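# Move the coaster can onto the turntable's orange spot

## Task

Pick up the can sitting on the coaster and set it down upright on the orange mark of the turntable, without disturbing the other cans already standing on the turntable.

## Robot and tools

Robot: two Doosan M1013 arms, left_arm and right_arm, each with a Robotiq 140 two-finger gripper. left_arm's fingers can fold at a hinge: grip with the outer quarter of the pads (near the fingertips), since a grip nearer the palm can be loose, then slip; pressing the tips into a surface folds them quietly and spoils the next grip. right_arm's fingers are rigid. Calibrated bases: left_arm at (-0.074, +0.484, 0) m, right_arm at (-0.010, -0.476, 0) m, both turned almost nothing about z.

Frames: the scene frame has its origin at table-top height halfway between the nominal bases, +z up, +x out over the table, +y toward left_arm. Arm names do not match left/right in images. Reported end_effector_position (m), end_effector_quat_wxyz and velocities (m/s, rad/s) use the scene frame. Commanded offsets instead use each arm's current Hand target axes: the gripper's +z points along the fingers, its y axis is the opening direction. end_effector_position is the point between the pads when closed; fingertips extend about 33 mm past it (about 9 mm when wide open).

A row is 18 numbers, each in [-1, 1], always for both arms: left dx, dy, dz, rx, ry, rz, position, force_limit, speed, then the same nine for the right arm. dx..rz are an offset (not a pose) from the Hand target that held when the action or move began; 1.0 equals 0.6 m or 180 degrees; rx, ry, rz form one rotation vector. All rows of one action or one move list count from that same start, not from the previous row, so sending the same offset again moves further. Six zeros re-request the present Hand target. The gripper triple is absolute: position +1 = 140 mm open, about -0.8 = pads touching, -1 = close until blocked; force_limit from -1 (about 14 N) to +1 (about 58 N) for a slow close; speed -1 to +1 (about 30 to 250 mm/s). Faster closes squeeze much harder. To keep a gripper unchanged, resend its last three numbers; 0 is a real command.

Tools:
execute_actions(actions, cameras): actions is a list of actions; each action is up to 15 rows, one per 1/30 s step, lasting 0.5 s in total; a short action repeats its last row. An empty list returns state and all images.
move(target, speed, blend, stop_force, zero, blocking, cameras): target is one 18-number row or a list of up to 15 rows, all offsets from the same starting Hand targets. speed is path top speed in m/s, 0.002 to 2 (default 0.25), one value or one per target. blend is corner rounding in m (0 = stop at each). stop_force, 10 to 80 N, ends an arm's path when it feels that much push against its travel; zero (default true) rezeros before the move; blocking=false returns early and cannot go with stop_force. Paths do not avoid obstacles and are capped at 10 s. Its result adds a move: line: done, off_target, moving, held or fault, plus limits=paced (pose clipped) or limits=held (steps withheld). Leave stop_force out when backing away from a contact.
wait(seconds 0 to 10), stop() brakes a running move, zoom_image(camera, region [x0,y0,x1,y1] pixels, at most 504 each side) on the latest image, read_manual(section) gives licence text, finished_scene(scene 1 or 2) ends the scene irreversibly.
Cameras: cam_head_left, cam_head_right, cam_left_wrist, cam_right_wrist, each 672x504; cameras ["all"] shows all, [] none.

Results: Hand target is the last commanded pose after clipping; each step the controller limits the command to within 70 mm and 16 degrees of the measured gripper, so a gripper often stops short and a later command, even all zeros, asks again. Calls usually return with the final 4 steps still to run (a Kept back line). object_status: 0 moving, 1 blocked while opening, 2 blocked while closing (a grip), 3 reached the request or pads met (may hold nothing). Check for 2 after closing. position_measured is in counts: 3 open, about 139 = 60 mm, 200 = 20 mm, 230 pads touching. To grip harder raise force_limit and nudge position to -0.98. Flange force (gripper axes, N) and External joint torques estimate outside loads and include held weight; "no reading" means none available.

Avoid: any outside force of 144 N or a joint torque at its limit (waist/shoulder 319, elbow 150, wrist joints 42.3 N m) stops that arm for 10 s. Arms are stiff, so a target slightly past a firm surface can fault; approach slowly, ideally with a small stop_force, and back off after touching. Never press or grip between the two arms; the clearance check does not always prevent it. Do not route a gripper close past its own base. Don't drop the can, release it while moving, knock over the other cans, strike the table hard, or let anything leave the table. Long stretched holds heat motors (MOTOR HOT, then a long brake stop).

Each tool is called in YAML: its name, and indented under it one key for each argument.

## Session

execute_actions:
  actions: []

zoom_image:
  camera: "cam_head_left"
  region: [260, 300, 512, 489]

wait:
  seconds: 0.5
  cameras: ["cam_head_left", "cam_right_wrist"]

wait:
  seconds: 0.5
  cameras: ["cam_head_left", "cam_right_wrist"]

Scene clock: 0.00 s.
left_arm: end_effector_position=(+0.5755, +0.4947, +0.2456) position_measured=3 object_status=3 end_effector_quat_wxyz=(-0.030, +0.056, +0.997, -0.051) | right_arm: end_effector_position=(+0.7696, -0.3307, +0.2141) position_measured=3 object_status=3 end_effector_quat_wxyz=(-0.336, +0.242, +0.882, +0.225)
Joint positions: left_arm=[0 0.233 1.666 -0.101 1.312 -1.415] | right_arm=[-0.049 0.725 1.172 0.573 1.858 -1.128]
Joint velocities: within noise
Joint torques (N m): no reading
External joint torques (N m): no reading
Flange force (N): no reading
Hand target: left_arm +0.5755, +0.4947, +0.2456; -0.030, +0.056, +0.997, -0.051 | right_arm +0.7696, -0.3307, +0.2141; -0.336, +0.242, +0.882, +0.225
Tool commands: left_gripper/position=+1.0 left_gripper/force_limit=+1.0 left_gripper/speed=+1.0 right_gripper/position=+1.0 right_gripper/force_limit=+1.0 right_gripper/speed=+1.0
camera_calibration:
cam_left_wrist: T_world_to_cam=[[0.0880521, 0.994079, -0.0636713, -0.523149], [0.931898, -0.0596278, 0.357787, -0.602817], [0.351872, -0.090839, -0.93163, 0.211131], [0, 0, 0, 1]] pos_world=[0.533537, 0.503286, 0.379066]
cam_right_wrist: T_world_to_cam=[[0.575727, 0.784237, 0.231325, -0.220077], [0.736332, -0.374295, -0.563666, -0.540857], [-0.355464, 0.49485, -0.79295, 0.751809], [0, 0, 0, 1]] pos_world=[0.792195, -0.40188, 0.342193]

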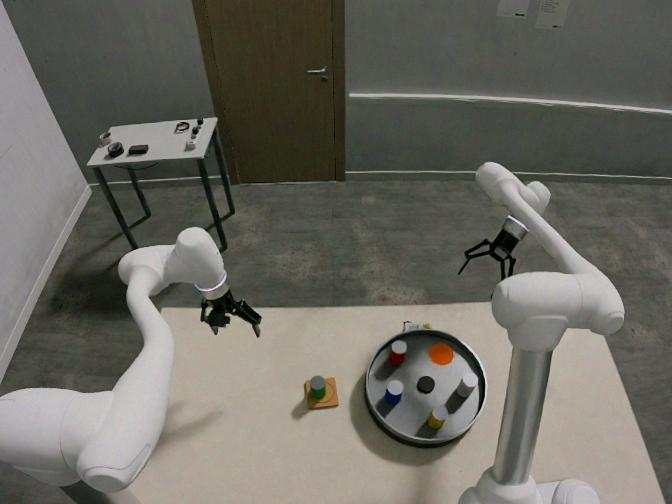

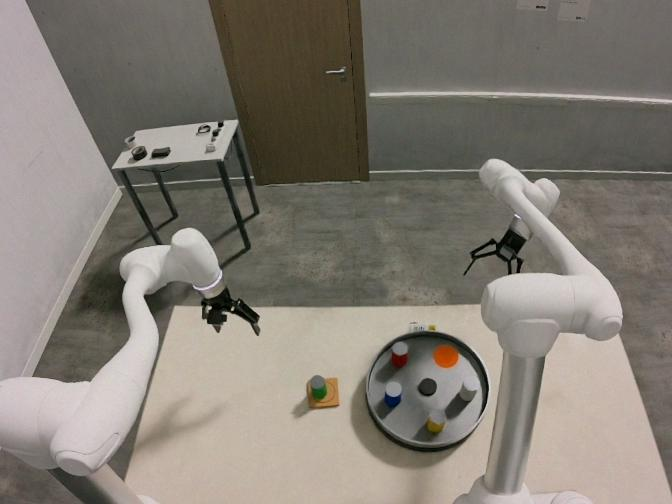

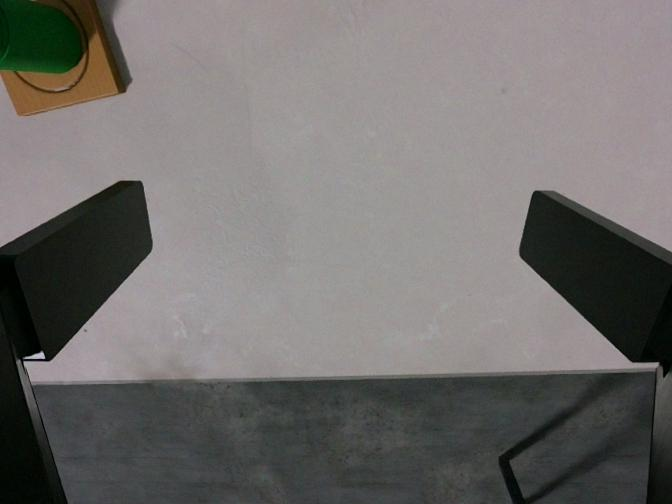

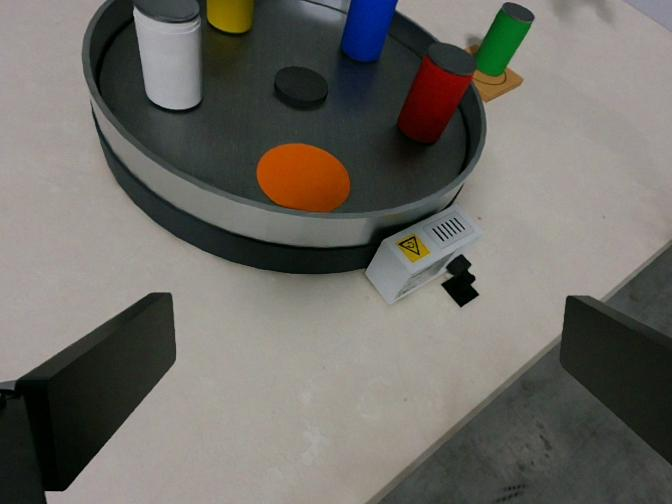

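Scaled by 2.000.

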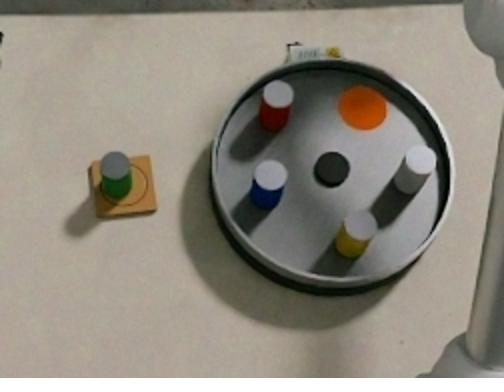

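Scene clock: 0.50 s.
left_arm: end_effector_position=(+0.5755, +0.4947, +0.2456) position_measured=3 object_status=3 end_effector_quat_wxyz=(-0.030, +0.056, +0.997, -0.051) | right_arm: end_effector_position=(+0.7696, -0.3307, +0.2141) position_measured=3 object_status=3 end_effector_quat_wxyz=(-0.336, +0.242, +0.882, +0.225)
Joint positions: left_arm=[0 0.233 1.666 -0.101 1.312 -1.415] | right_arm=[-0.049 0.725 1.172 0.573 1.858 -1.128]
Joint torques (N m): left_arm=[1.6 -66.17 -39.25 3.48 -0.15 0.39] | right_arm=[2.63 -114.54 -36.66 4.59 1.83 0.11]
External joint torques (N m): left_arm=[-1.47 1.9 -0.71 0.4 0.39 -0.4] | right_arm=[-2.64 6.71 -2.45 0.2 -0.37 -0.1]
Flange force (N): left_arm=[-4.7 -1.9 -0.7] | right_arm=[-14.0 7.2 -9.1]
Hand target: left_arm +0.5755, +0.4947, +0.2456; -0.030, +0.056, +0.997, -0.051 | right_arm +0.7696, -0.3307, +0.2141; -0.336, +0.242, +0.882, +0.225
Tool commands: left_gripper/position=+1.0 left_gripper/force_limit=+1.0 left_gripper/speed=+1.0 right_gripper/position=+1.0 right_gripper/force_limit=+1.0 right_gripper/speed=+1.0
wait: 0.50 s; at rest by 0.17 s
camera_calibration:
cam_right_wrist: T_world_to_cam=[[0.575727, 0.784237, 0.231325, -0.220077], [0.736332, -0.374295, -0.563666, -0.540857], [-0.355464, 0.49485, -0.79295, 0.751809], [0, 0, 0, 1]] pos_world=[0.792195, -0.40188, 0.342193]
Images, in order (width x height): cam_head_left 672x504, cam_right_wrist 672x504.

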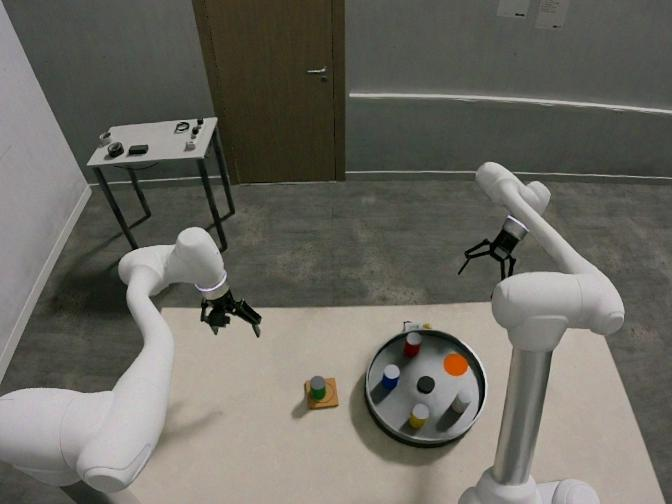

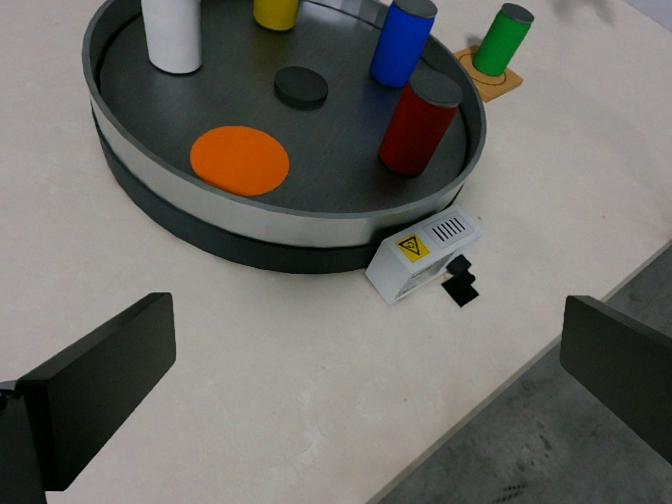

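Scene clock: 1.00 s.
left_arm: end_effector_position=(+0.5755, +0.4947, +0.2456) position_measured=3 object_status=3 end_effector_quat_wxyz=(-0.030, +0.056, +0.997, -0.051) | right_arm: end_effector_position=(+0.7696, -0.3307, +0.2141) position_measured=3 object_status=3 end_effector_quat_wxyz=(-0.336, +0.242, +0.882, +0.225)
Joint positions: left_arm=[0 0.233 1.666 -0.101 1.312 -1.415] | right_arm=[-0.049 0.725 1.172 0.573 1.858 -1.128]
Joint torques (N m): left_arm=[1.92 -65.62 -39.19 3.45 -0.17 0.3] | right_arm=[2.64 -114.4 -36.67 4.6 1.8 0.15]
External joint torques (N m): left_arm=[-1.9 1.33 -0.88 0.44 0.4 -0.3] | right_arm=[-2.85 6.34 -2.52 0.19 -0.32 -0.14]
Flange force (N): left_arm=[-4.2 -2.6 -1.1] | right_arm=[-13.6 6.8 -9.2]
Hand target: left_arm +0.5755, +0.4947, +0.2456; -0.030, +0.056, +0.997, -0.051 | right_arm +0.7696, -0.3307, +0.2141; -0.336, +0.242, +0.882, +0.225
Tool commands: left_gripper/position=+1.0 left_gripper/force_limit=+1.0 left_gripper/speed=+1.0 right_gripper/position=+1.0 right_gripper/force_limit=+1.0 right_gripper/speed=+1.0
wait: 0.50 s; at rest by 0.17 s
camera_calibration:
cam_right_wrist: T_world_to_cam=[[0.575727, 0.784237, 0.231325, -0.220077], [0.736332, -0.374295, -0.563666, -0.540857], [-0.355464, 0.49485, -0.79295, 0.751809], [0, 0, 0, 1]] pos_world=[0.792195, -0.40188, 0.342193]
Images, in order (width x height): cam_head_left 672x504, cam_right_wrist 672x504.

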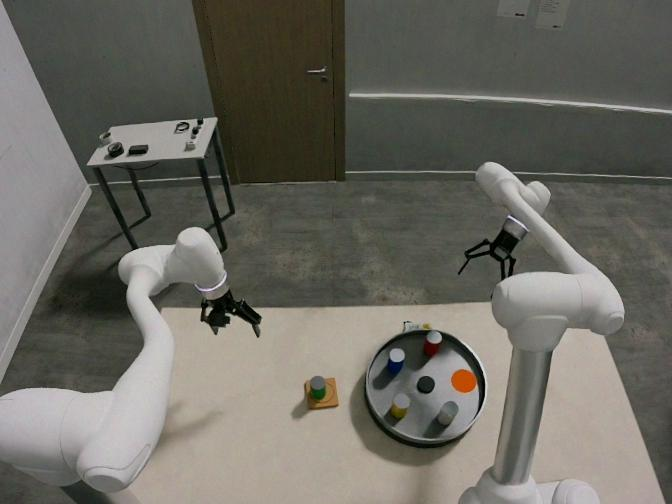

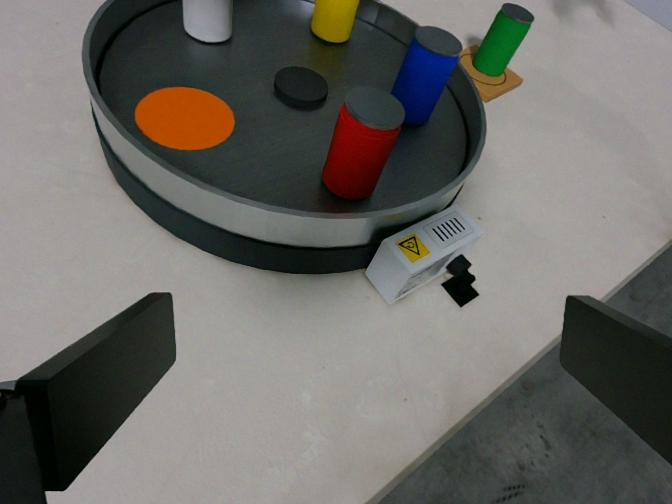

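move:
  target:
    - [0.1757, 0.3187, -0.1082, 0.00601, -0.01167, -0.11046, 1, 1, 1, 0.28348, 0.15237, 0.03678, -0.02685, -0.13569, 0.1548, 1, 1, 1]
    - [0.3513, 0.63745, -0.21638, 0.01202, -0.02334, -0.22091, 1, 1, 1, 0.6301, 0.45028, 0.72473, -0.05369, -0.27137, 0.30959, 1, 1, 1]
  speed: 0.5
  blend: [0.05, 0]
  cameras: ["cam_head_left", "cam_right_wrist"]

zoom_image:
  camera: "cam_right_wrist"
  region: [216, 160, 468, 349]

zoom_image:
  camera: "cam_head_left"
  region: [280, 310, 532, 499]

Scene clock: 6.00 s.
left_arm: end_effector_position=(+0.4169, +0.9099, +0.3456) position_measured=3 object_status=3 end_effector_quat_wxyz=(-0.011, -0.288, +0.956, -0.058) | right_arm: end_effector_position=(+0.4671, +0.2280, +0.2502) position_measured=3 object_status=3 end_effector_quat_wxyz=(+0.000, +0.707, +0.707, +0.001)
Joint positions: left_arm=[0.697 0.195 1.528 -0.098 1.487 -1.434] | right_arm=[0.966 0.508 1.263 0 1.369 0.935]
Joint torques (N m): left_arm=[1.11 -63.87 -41.06 3.73 -0.08 0.37] | right_arm=[1.85 -97.27 -38.72 4.11 0.22 0.11]
External joint torques (N m): left_arm=[-1.07 1.65 -0.77 0.33 0.31 -0.37] | right_arm=[-1.74 5.27 -2.61 0.16 -0.27 -0.11]
Flange force (N): left_arm=[-4.4 -1.5 -1.5] | right_arm=[11.3 10.3 -1.2]
Hand target: left_arm +0.4169, +0.9099, +0.3456; -0.011, -0.288, +0.956, -0.058 | right_arm +0.4671, +0.2280, +0.2501; +0.000, +0.707, +0.707, +0.001
Off the commanded pose: left_arm 0.000 m, 0 deg | right_arm 0.000 m, 0 deg.
move: done; limits=paced
camera_calibration:
cam_right_wrist: T_world_to_cam=[[0.999989, -0.000695026, -0.00463491, -0.45268], [0.000175702, -0.982688, 0.185266, 0.206515], [-0.00468344, -0.185265, -0.982677, 0.435108], [0, 0, 0, 1]] pos_world=[0.454676, 0.283236, 0.387212]
Images, in order (width x height): cam_head_left 672x504, cam_right_wrist 672x504.

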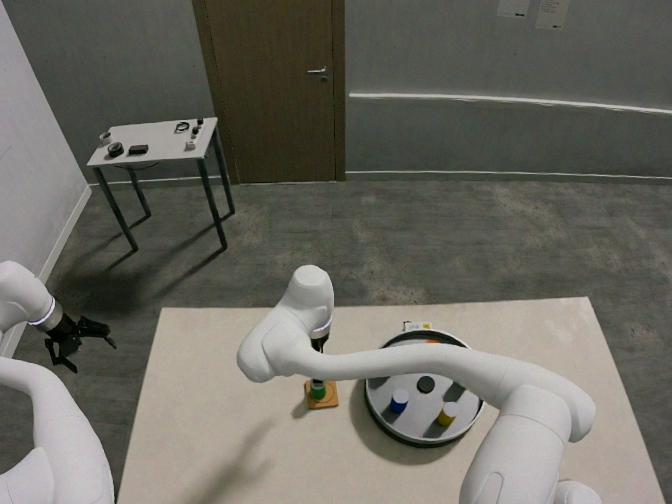

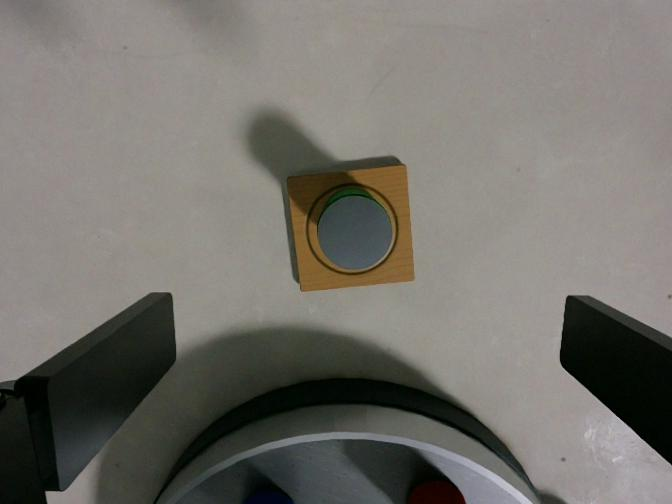

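Scaled by 2.000.

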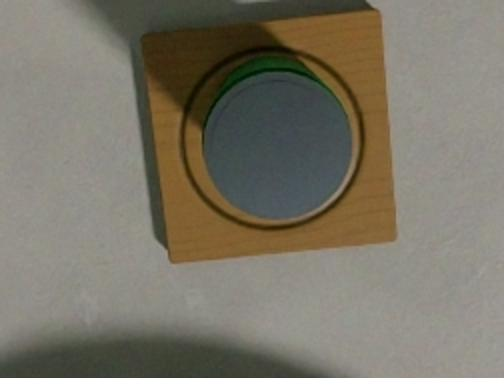

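Scaled by 2.000.

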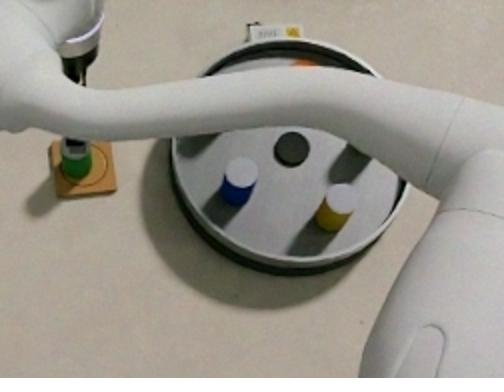

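move:
  target: [0, 0, 0, 0, 0, 0, 1, 1, 1, 0.023, 0.0012, 0.2752, 0, 0, 0, 0.05, -0.1, 1]
  speed: 0.3
  cameras: ["cam_right_wrist"]

move:
  target: [0, 0, 0, 0, 0, 0, 1, 1, 1, 0, 0, 0, 0, 0, 0, -1, -0.1, -1]
  cameras: ["cam_right_wrist"]

wait:
  seconds: 0.4

move:
  target:
    - [0, 0, 0, 0, 0, 0, 1, 1, 1, 0, 0, -0.19, 0, 0, 0, -1, -0.1, -1]
    - [0, 0, 0, 0, 0, 0, 1, 1, 1, -0.3892, -0.0007, -0.25, 0, 0, 0, -1, -0.1, -1]
  speed: 0.3
  blend: [0.03, 0]
  cameras: ["cam_right_wrist", "cam_head_left", "cam_head_right"]

zoom_image:
  camera: "cam_head_left"
  region: [340, 310, 508, 460]

wait:
  seconds: 0.7
  cameras: ["cam_right_wrist", "cam_head_left"]

zoom_image:
  camera: "cam_head_left"
  region: [340, 310, 508, 460]

Scene clock: 9.13 s.
left_arm: end_effector_position=(+0.4169, +0.9099, +0.3456) position_measured=3 object_status=3 end_effector_quat_wxyz=(-0.011, -0.288, +0.956, -0.058) | right_arm: end_effector_position=(+0.4679, +0.2419, +0.0851) position_measured=123 object_status=3 end_effector_quat_wxyz=(+0.000, +0.707, +0.707, +0.001)
Joint positions: left_arm=[0.697 0.195 1.528 -0.098 1.487 -1.434] | right_arm=[0.975 0.614 1.403 0 1.123 0.944]
Joint torques (N m): left_arm=[1.16 -63.92 -40.72 3.66 -0.16 0.4] | right_arm=[2.58 -104.22 -35.5 3.74 0.2 0.1]
External joint torques (N m): left_arm=[-1.13 1.65 -1.12 0.38 0.38 -0.4] | right_arm=[-2.59 6.63 -2.45 0.18 -0.26 -0.1]
Flange force (N): left_arm=[-5.0 -1.5 -2.2] | right_arm=[11.2 11.2 3.2]
Hand target: left_arm +0.4169, +0.9099, +0.3456; -0.011, -0.288, +0.956, -0.058 | right_arm +0.4679, +0.2419, +0.0850; +0.000, +0.707, +0.707, +0.001
Off the commanded pose: left_arm 0.000 m, 0 deg | right_arm 0.000 m, 0 deg.
move: done
camera_calibration:
cam_right_wrist: T_world_to_cam=[[0.999989, -0.000676713, -0.00453661, -0.454263], [0.000175485, -0.982688, 0.185266, 0.25086], [-0.00458344, -0.185265, -0.982678, 0.27542], [0, 0, 0, 1]] pos_world=[0.455476, 0.297236, 0.222112]
Images, in order (width x height): cam_right_wrist 672x504.

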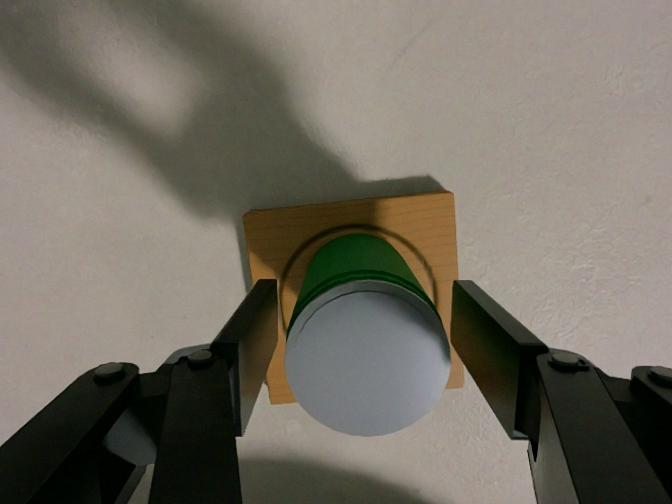

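Scene clock: 10.00 s.
left_arm: end_effector_position=(+0.4169, +0.9099, +0.3456) position_measured=3 object_status=3 end_effector_quat_wxyz=(-0.011, -0.288, +0.956, -0.058) | right_arm: end_effector_position=(+0.4679, +0.2419, +0.0850) position_measured=152 object_status=0 end_effector_quat_wxyz=(+0.000, +0.707, +0.707, +0.001)
Joint positions: left_arm=[0.697 0.195 1.528 -0.098 1.487 -1.434] | right_arm=[0.975 0.614 1.403 0 1.123 0.944]
Joint torques (N m): left_arm=[1.1 -64.11 -40.9 3.58 -0.1 0.34] | right_arm=[3 -95.94 -31.42 3.82 0.09 0.11]
External joint torques (N m): left_arm=[-1.08 1.8 -0.92 0.46 0.33 -0.35] | right_arm=[-2.98 -2.06 -6.63 0.1 -0.14 -0.11]
Flange force (N): left_arm=[-4.9 -1.3 -1.7] | right_arm=[9.2 10.4 -6.4]
Hand target: left_arm +0.4169, +0.9099, +0.3456; -0.011, -0.288, +0.956, -0.058 | right_arm +0.4679, +0.2419, +0.0850; +0.000, +0.707, +0.707, +0.001
Off the commanded pose: left_arm 0.000 m, 0 deg | right_arm 0.000 m, 0 deg.
move: done
camera_calibration:
cam_right_wrist: T_world_to_cam=[[0.999989, -0.000597551, -0.00465532, -0.45426], [0.000275818, -0.982667, 0.185381, 0.250801], [-0.00468541, -0.18538, -0.982656, 0.275398], [0, 0, 0, 1]] pos_world=[0.455476, 0.297236, 0.222013]
Images, in order (width x height): cam_right_wrist 672x504.

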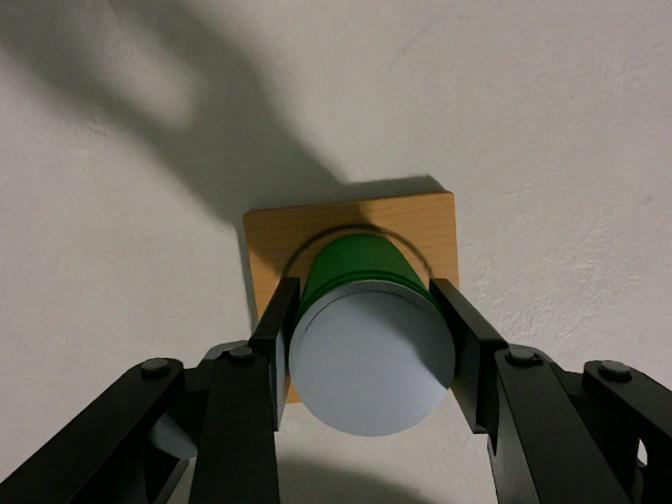

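Scene clock: 10.40 s.
left_arm: end_effector_position=(+0.4169, +0.9099, +0.3456) position_measured=3 object_status=3 end_effector_quat_wxyz=(-0.011, -0.288, +0.956, -0.058) | right_arm: end_effector_position=(+0.4679, +0.2419, +0.0850) position_measured=152 object_status=2 end_effector_quat_wxyz=(+0.000, +0.707, +0.707, +0.001)
Joint positions: left_arm=[0.697 0.195 1.528 -0.098 1.487 -1.434] | right_arm=[0.975 0.614 1.403 0 1.123 0.944]
Joint torques (N m): left_arm=[1.3 -63.65 -41.07 3.56 -0.13 0.35] | right_arm=[3.3 -95.93 -31.6 3.86 0.08 0.14]
External joint torques (N m): left_arm=[-1.44 1.28 -0.83 0.49 0.36 -0.35] | right_arm=[-3.43 -1.58 -6.31 0.05 -0.14 -0.14]
Flange force (N): left_arm=[-4.0 -2.0 -1.6] | right_arm=[8.8 10.8 -5.8]
Hand target: left_arm +0.4169, +0.9099, +0.3456; -0.011, -0.288, +0.956, -0.058 | right_arm +0.4679, +0.2419, +0.0850; +0.000, +0.707, +0.707, +0.001
Tool commands: left_gripper/position=+1.0 left_gripper/force_limit=+1.0 left_gripper/speed=+1.0 right_gripper/position=-1.0 right_gripper/force_limit=-0.1 right_gripper/speed=-1.0
Off the commanded pose: left_arm 0.000 m, 0 deg | right_arm 0.000 m, 0 deg.
wait: 0.40 s; at rest by 0.17 s

Scene clock: 12.00 s.
left_arm: end_effector_position=(+0.4169, +0.9099, +0.3456) position_measured=3 object_status=3 end_effector_quat_wxyz=(-0.011, -0.288, +0.956, -0.058) | right_arm: end_effector_position=(+0.4673, +0.0084, +0.2348) position_measured=152 object_status=2 end_effector_quat_wxyz=(+0.000, +0.707, +0.707, +0.001)
Joint positions: left_arm=[0.697 0.195 1.528 -0.098 1.487 -1.434] | right_arm=[0.773 0.247 1.663 0 1.23 0.742]
Joint torques (N m): left_arm=[1.53 -63.97 -40.97 3.56 -0.12 0.35] | right_arm=[2.63 -71.14 -38.12 3.97 0.22 0.09]
External joint torques (N m): left_arm=[-1.6 1.7 -0.88 0.49 0.34 -0.35] | right_arm=[-2.56 5.81 -1.65 0.15 -0.26 -0.09]
Flange force (N): left_arm=[-4.8 -2.1 -1.6] | right_arm=[5.7 11.1 1.6]
Hand target: left_arm +0.4169, +0.9099, +0.3456; -0.011, -0.288, +0.956, -0.058 | right_arm +0.4673, +0.0083, +0.2349; +0.000, +0.707, +0.707, +0.001
Off the commanded pose: left_arm 0.000 m, 0 deg | right_arm 0.000 m, 0 deg.
move: done
camera_calibration:
cam_right_wrist: T_world_to_cam=[[0.999989, -0.000598784, -0.00465508, -0.453103], [0.000274561, -0.982667, 0.185381, -0.0065192], [-0.00468539, -0.18538, -0.982656, 0.379292], [0, 0, 0, 1]] pos_world=[0.454876, 0.0636357, 0.371813]
Images, in order (width x height): cam_head_left 672x504, cam_head_right 672x504, cam_right_wrist 672x504.

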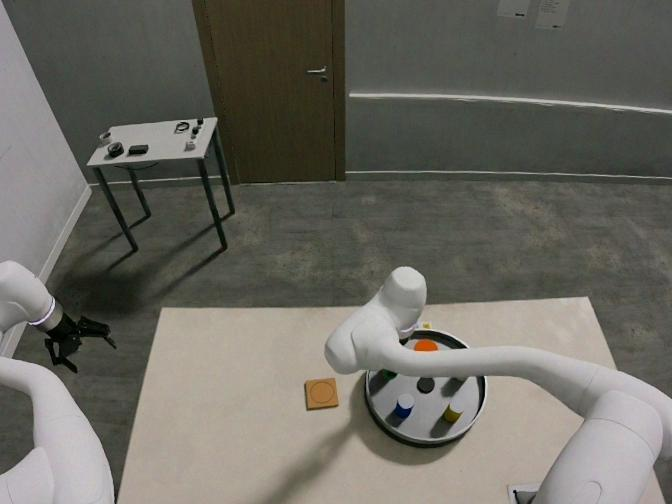

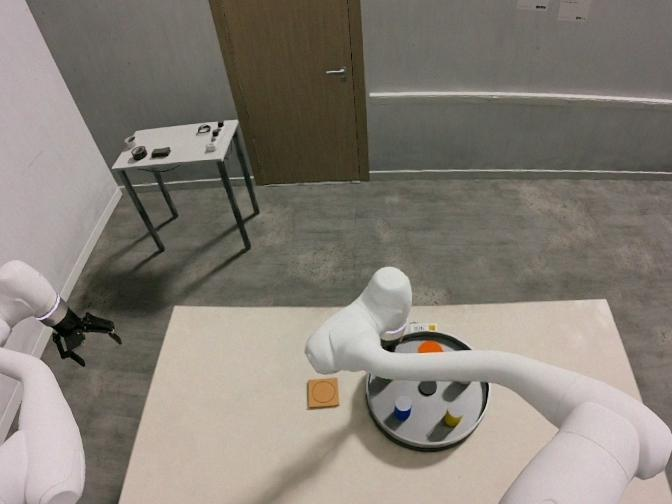

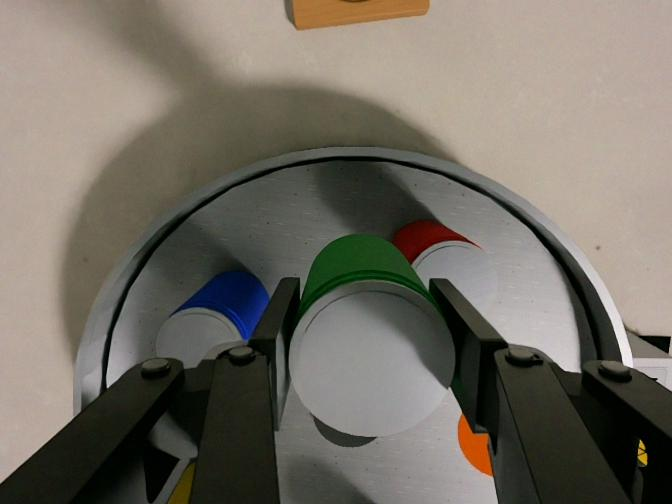

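Scaled by 3.000.

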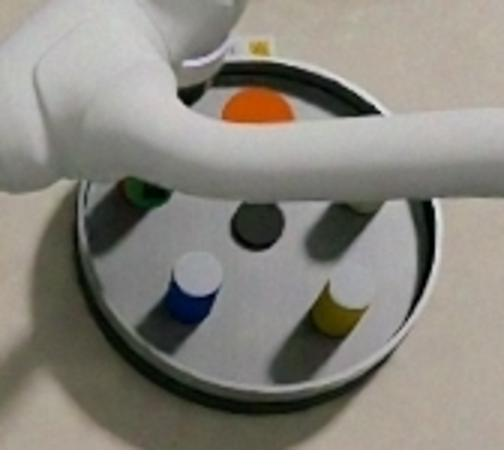

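Scene clock: 12.70 s.
left_arm: end_effector_position=(+0.4169, +0.9099, +0.3456) position_measured=3 object_status=3 end_effector_quat_wxyz=(-0.011, -0.288, +0.956, -0.058) | right_arm: end_effector_position=(+0.4673, +0.0083, +0.2349) position_measured=152 object_status=2 end_effector_quat_wxyz=(+0.000, +0.707, +0.707, +0.001)
Joint positions: left_arm=[0.697 0.195 1.528 -0.098 1.487 -1.434] | right_arm=[0.773 0.247 1.663 0 1.23 0.742]
Joint torques (N m): left_arm=[1.27 -64.31 -40.83 3.58 -0.17 0.36] | right_arm=[2.55 -71.01 -38.11 3.96 0.18 0.13]
External joint torques (N m): left_arm=[-1.44 2.38 -0.94 0.46 0.4 -0.36] | right_arm=[-2.42 5.69 -1.67 0.16 -0.23 -0.13]
Flange force (N): left_arm=[-5.9 -1.7 -1.8] | right_arm=[5.7 10.9 1.5]
Hand target: left_arm +0.4169, +0.9099, +0.3456; -0.011, -0.288, +0.956, -0.058 | right_arm +0.4673, +0.0083, +0.2349; +0.000, +0.707, +0.707, +0.001
Tool commands: left_gripper/position=+1.0 left_gripper/force_limit=+1.0 left_gripper/speed=+1.0 right_gripper/position=-1.0 right_gripper/force_limit=-0.1 right_gripper/speed=-1.0
Off the commanded pose: left_arm 0.000 m, 0 deg | right_arm 0.000 m, 0 deg.
wait: 0.70 s; at rest by 0.17 s
camera_calibration:
cam_right_wrist: T_world_to_cam=[[0.999989, -0.000696347, -0.00463584, -0.453103], [0.000174667, -0.982685, 0.185286, -0.0065537], [-0.00468459, -0.185284, -0.982674, 0.379372], [0, 0, 0, 1]] pos_world=[0.454876, 0.0635359, 0.371912]
Images, in order (width x height): cam_head_left 672x504, cam_right_wrist 672x504.

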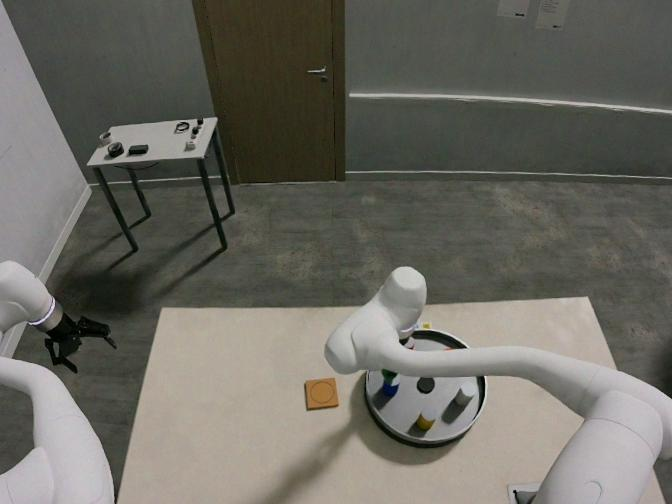

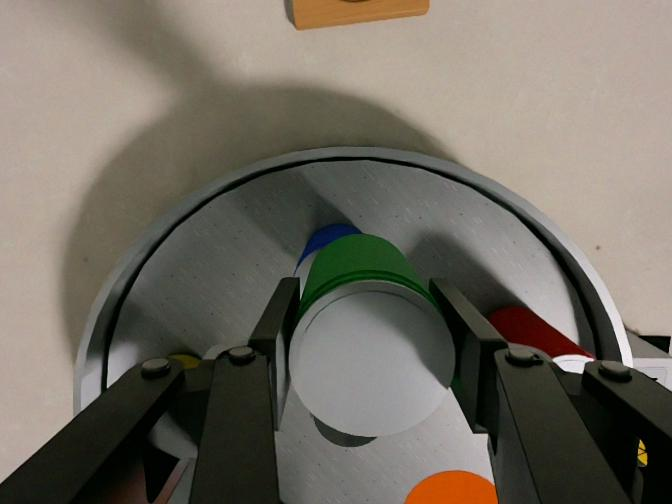

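Scaled by 3.000.

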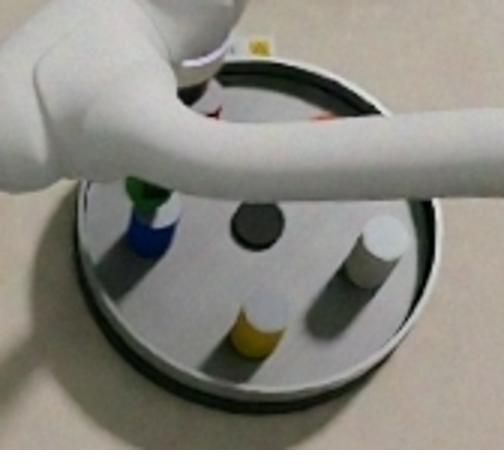

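move:
  target: [0, 0, 0, 0, 0, 0, 1, 1, 1, 0, 0, 0.025, 0, 0, 0, -1, -0.1, -1]
  speed: 0.003
  blocking: false
  cameras: ["cam_right_wrist", "cam_head_left"]

zoom_image:
  camera: "cam_head_left"
  region: [340, 310, 508, 460]

Scene clock: 15.50 s.
left_arm: end_effector_position=(+0.4169, +0.9099, +0.3456) position_measured=3 object_status=3 end_effector_quat_wxyz=(-0.011, -0.288, +0.956, -0.058) | right_arm: end_effector_position=(+0.4673, +0.0083, +0.2336) position_measured=152 object_status=2 end_effector_quat_wxyz=(+0.000, +0.707, +0.707, +0.001) end_effector_velocity=(+0.000, +0.000, -0.002) end_effector_angular_velocity=(+0.001, -0.001, +0.000)
Joint positions: left_arm=[0.697 0.195 1.528 -0.098 1.487 -1.434] | right_arm=[0.773 0.248 1.665 0 1.228 0.742]
Joint velocities: left_arm=[within noise] | right_arm=[0 0.001 0.003 0 -0.006 0]
Joint torques (N m): left_arm=[1.7 -63.93 -40.97 3.6 -0.1 0.4] | right_arm=[2.85 -69.63 -37.83 3.99 0.08 0.12]
External joint torques (N m): left_arm=[-1.95 1.99 -0.78 0.43 0.32 -0.41] | right_arm=[-2.83 4.03 -1.99 0.13 -0.13 -0.12]
Flange force (N): left_arm=[-5.1 -2.7 -1.3] | right_arm=[3.9 10.0 0.0]
Hand target: left_arm +0.4169, +0.9099, +0.3456; -0.011, -0.288, +0.956, -0.058 | right_arm +0.4673, +0.0083, +0.2334; +0.000, +0.707, +0.707, +0.001
Tool commands: left_gripper/position=+1.0 left_gripper/force_limit=+1.0 left_gripper/speed=+1.0 right_gripper/position=-1.0 right_gripper/force_limit=-0.1 right_gripper/speed=-1.0
Off the commanded pose: left_arm 0.000 m, 0 deg | right_arm 0.014 m, 0 deg.
move: running
camera_calibration:
cam_right_wrist: T_world_to_cam=[[0.999989, -0.000696347, -0.00463584, -0.453109], [0.000174667, -0.982685, 0.185286, -0.00631283], [-0.00468459, -0.185284, -0.982674, 0.378094], [0, 0, 0, 1]] pos_world=[0.454876, 0.0635359, 0.370612]
Images, in order (width x height): cam_head_left 672x504, cam_right_wrist 672x504.

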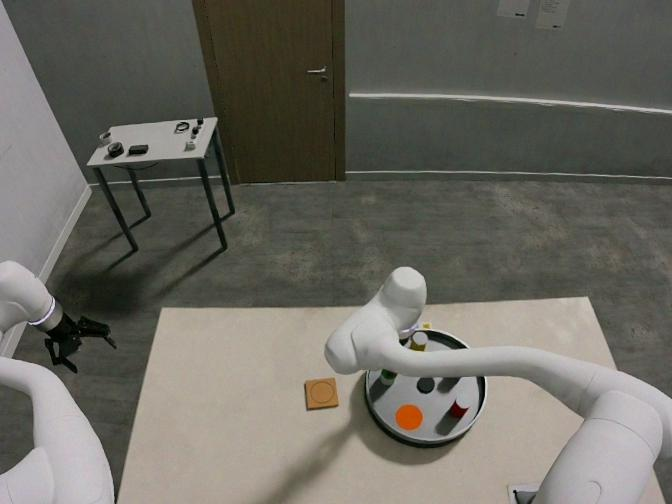

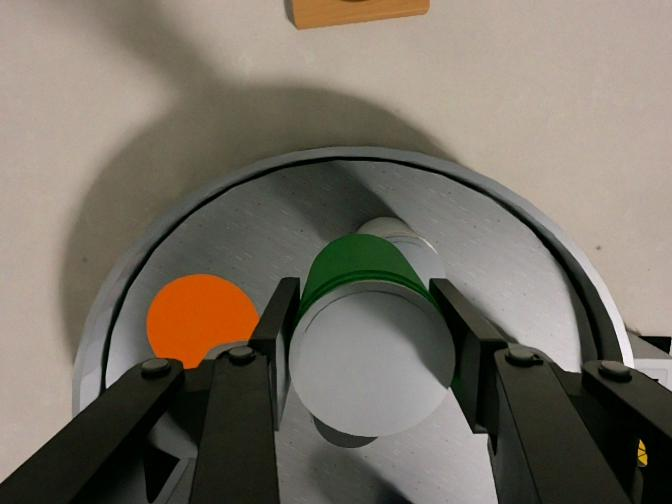

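Scaled by 3.000.

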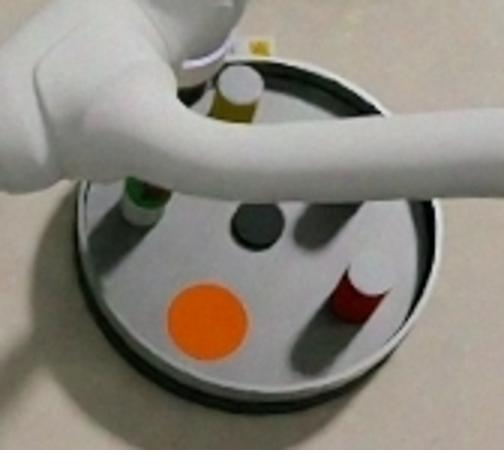

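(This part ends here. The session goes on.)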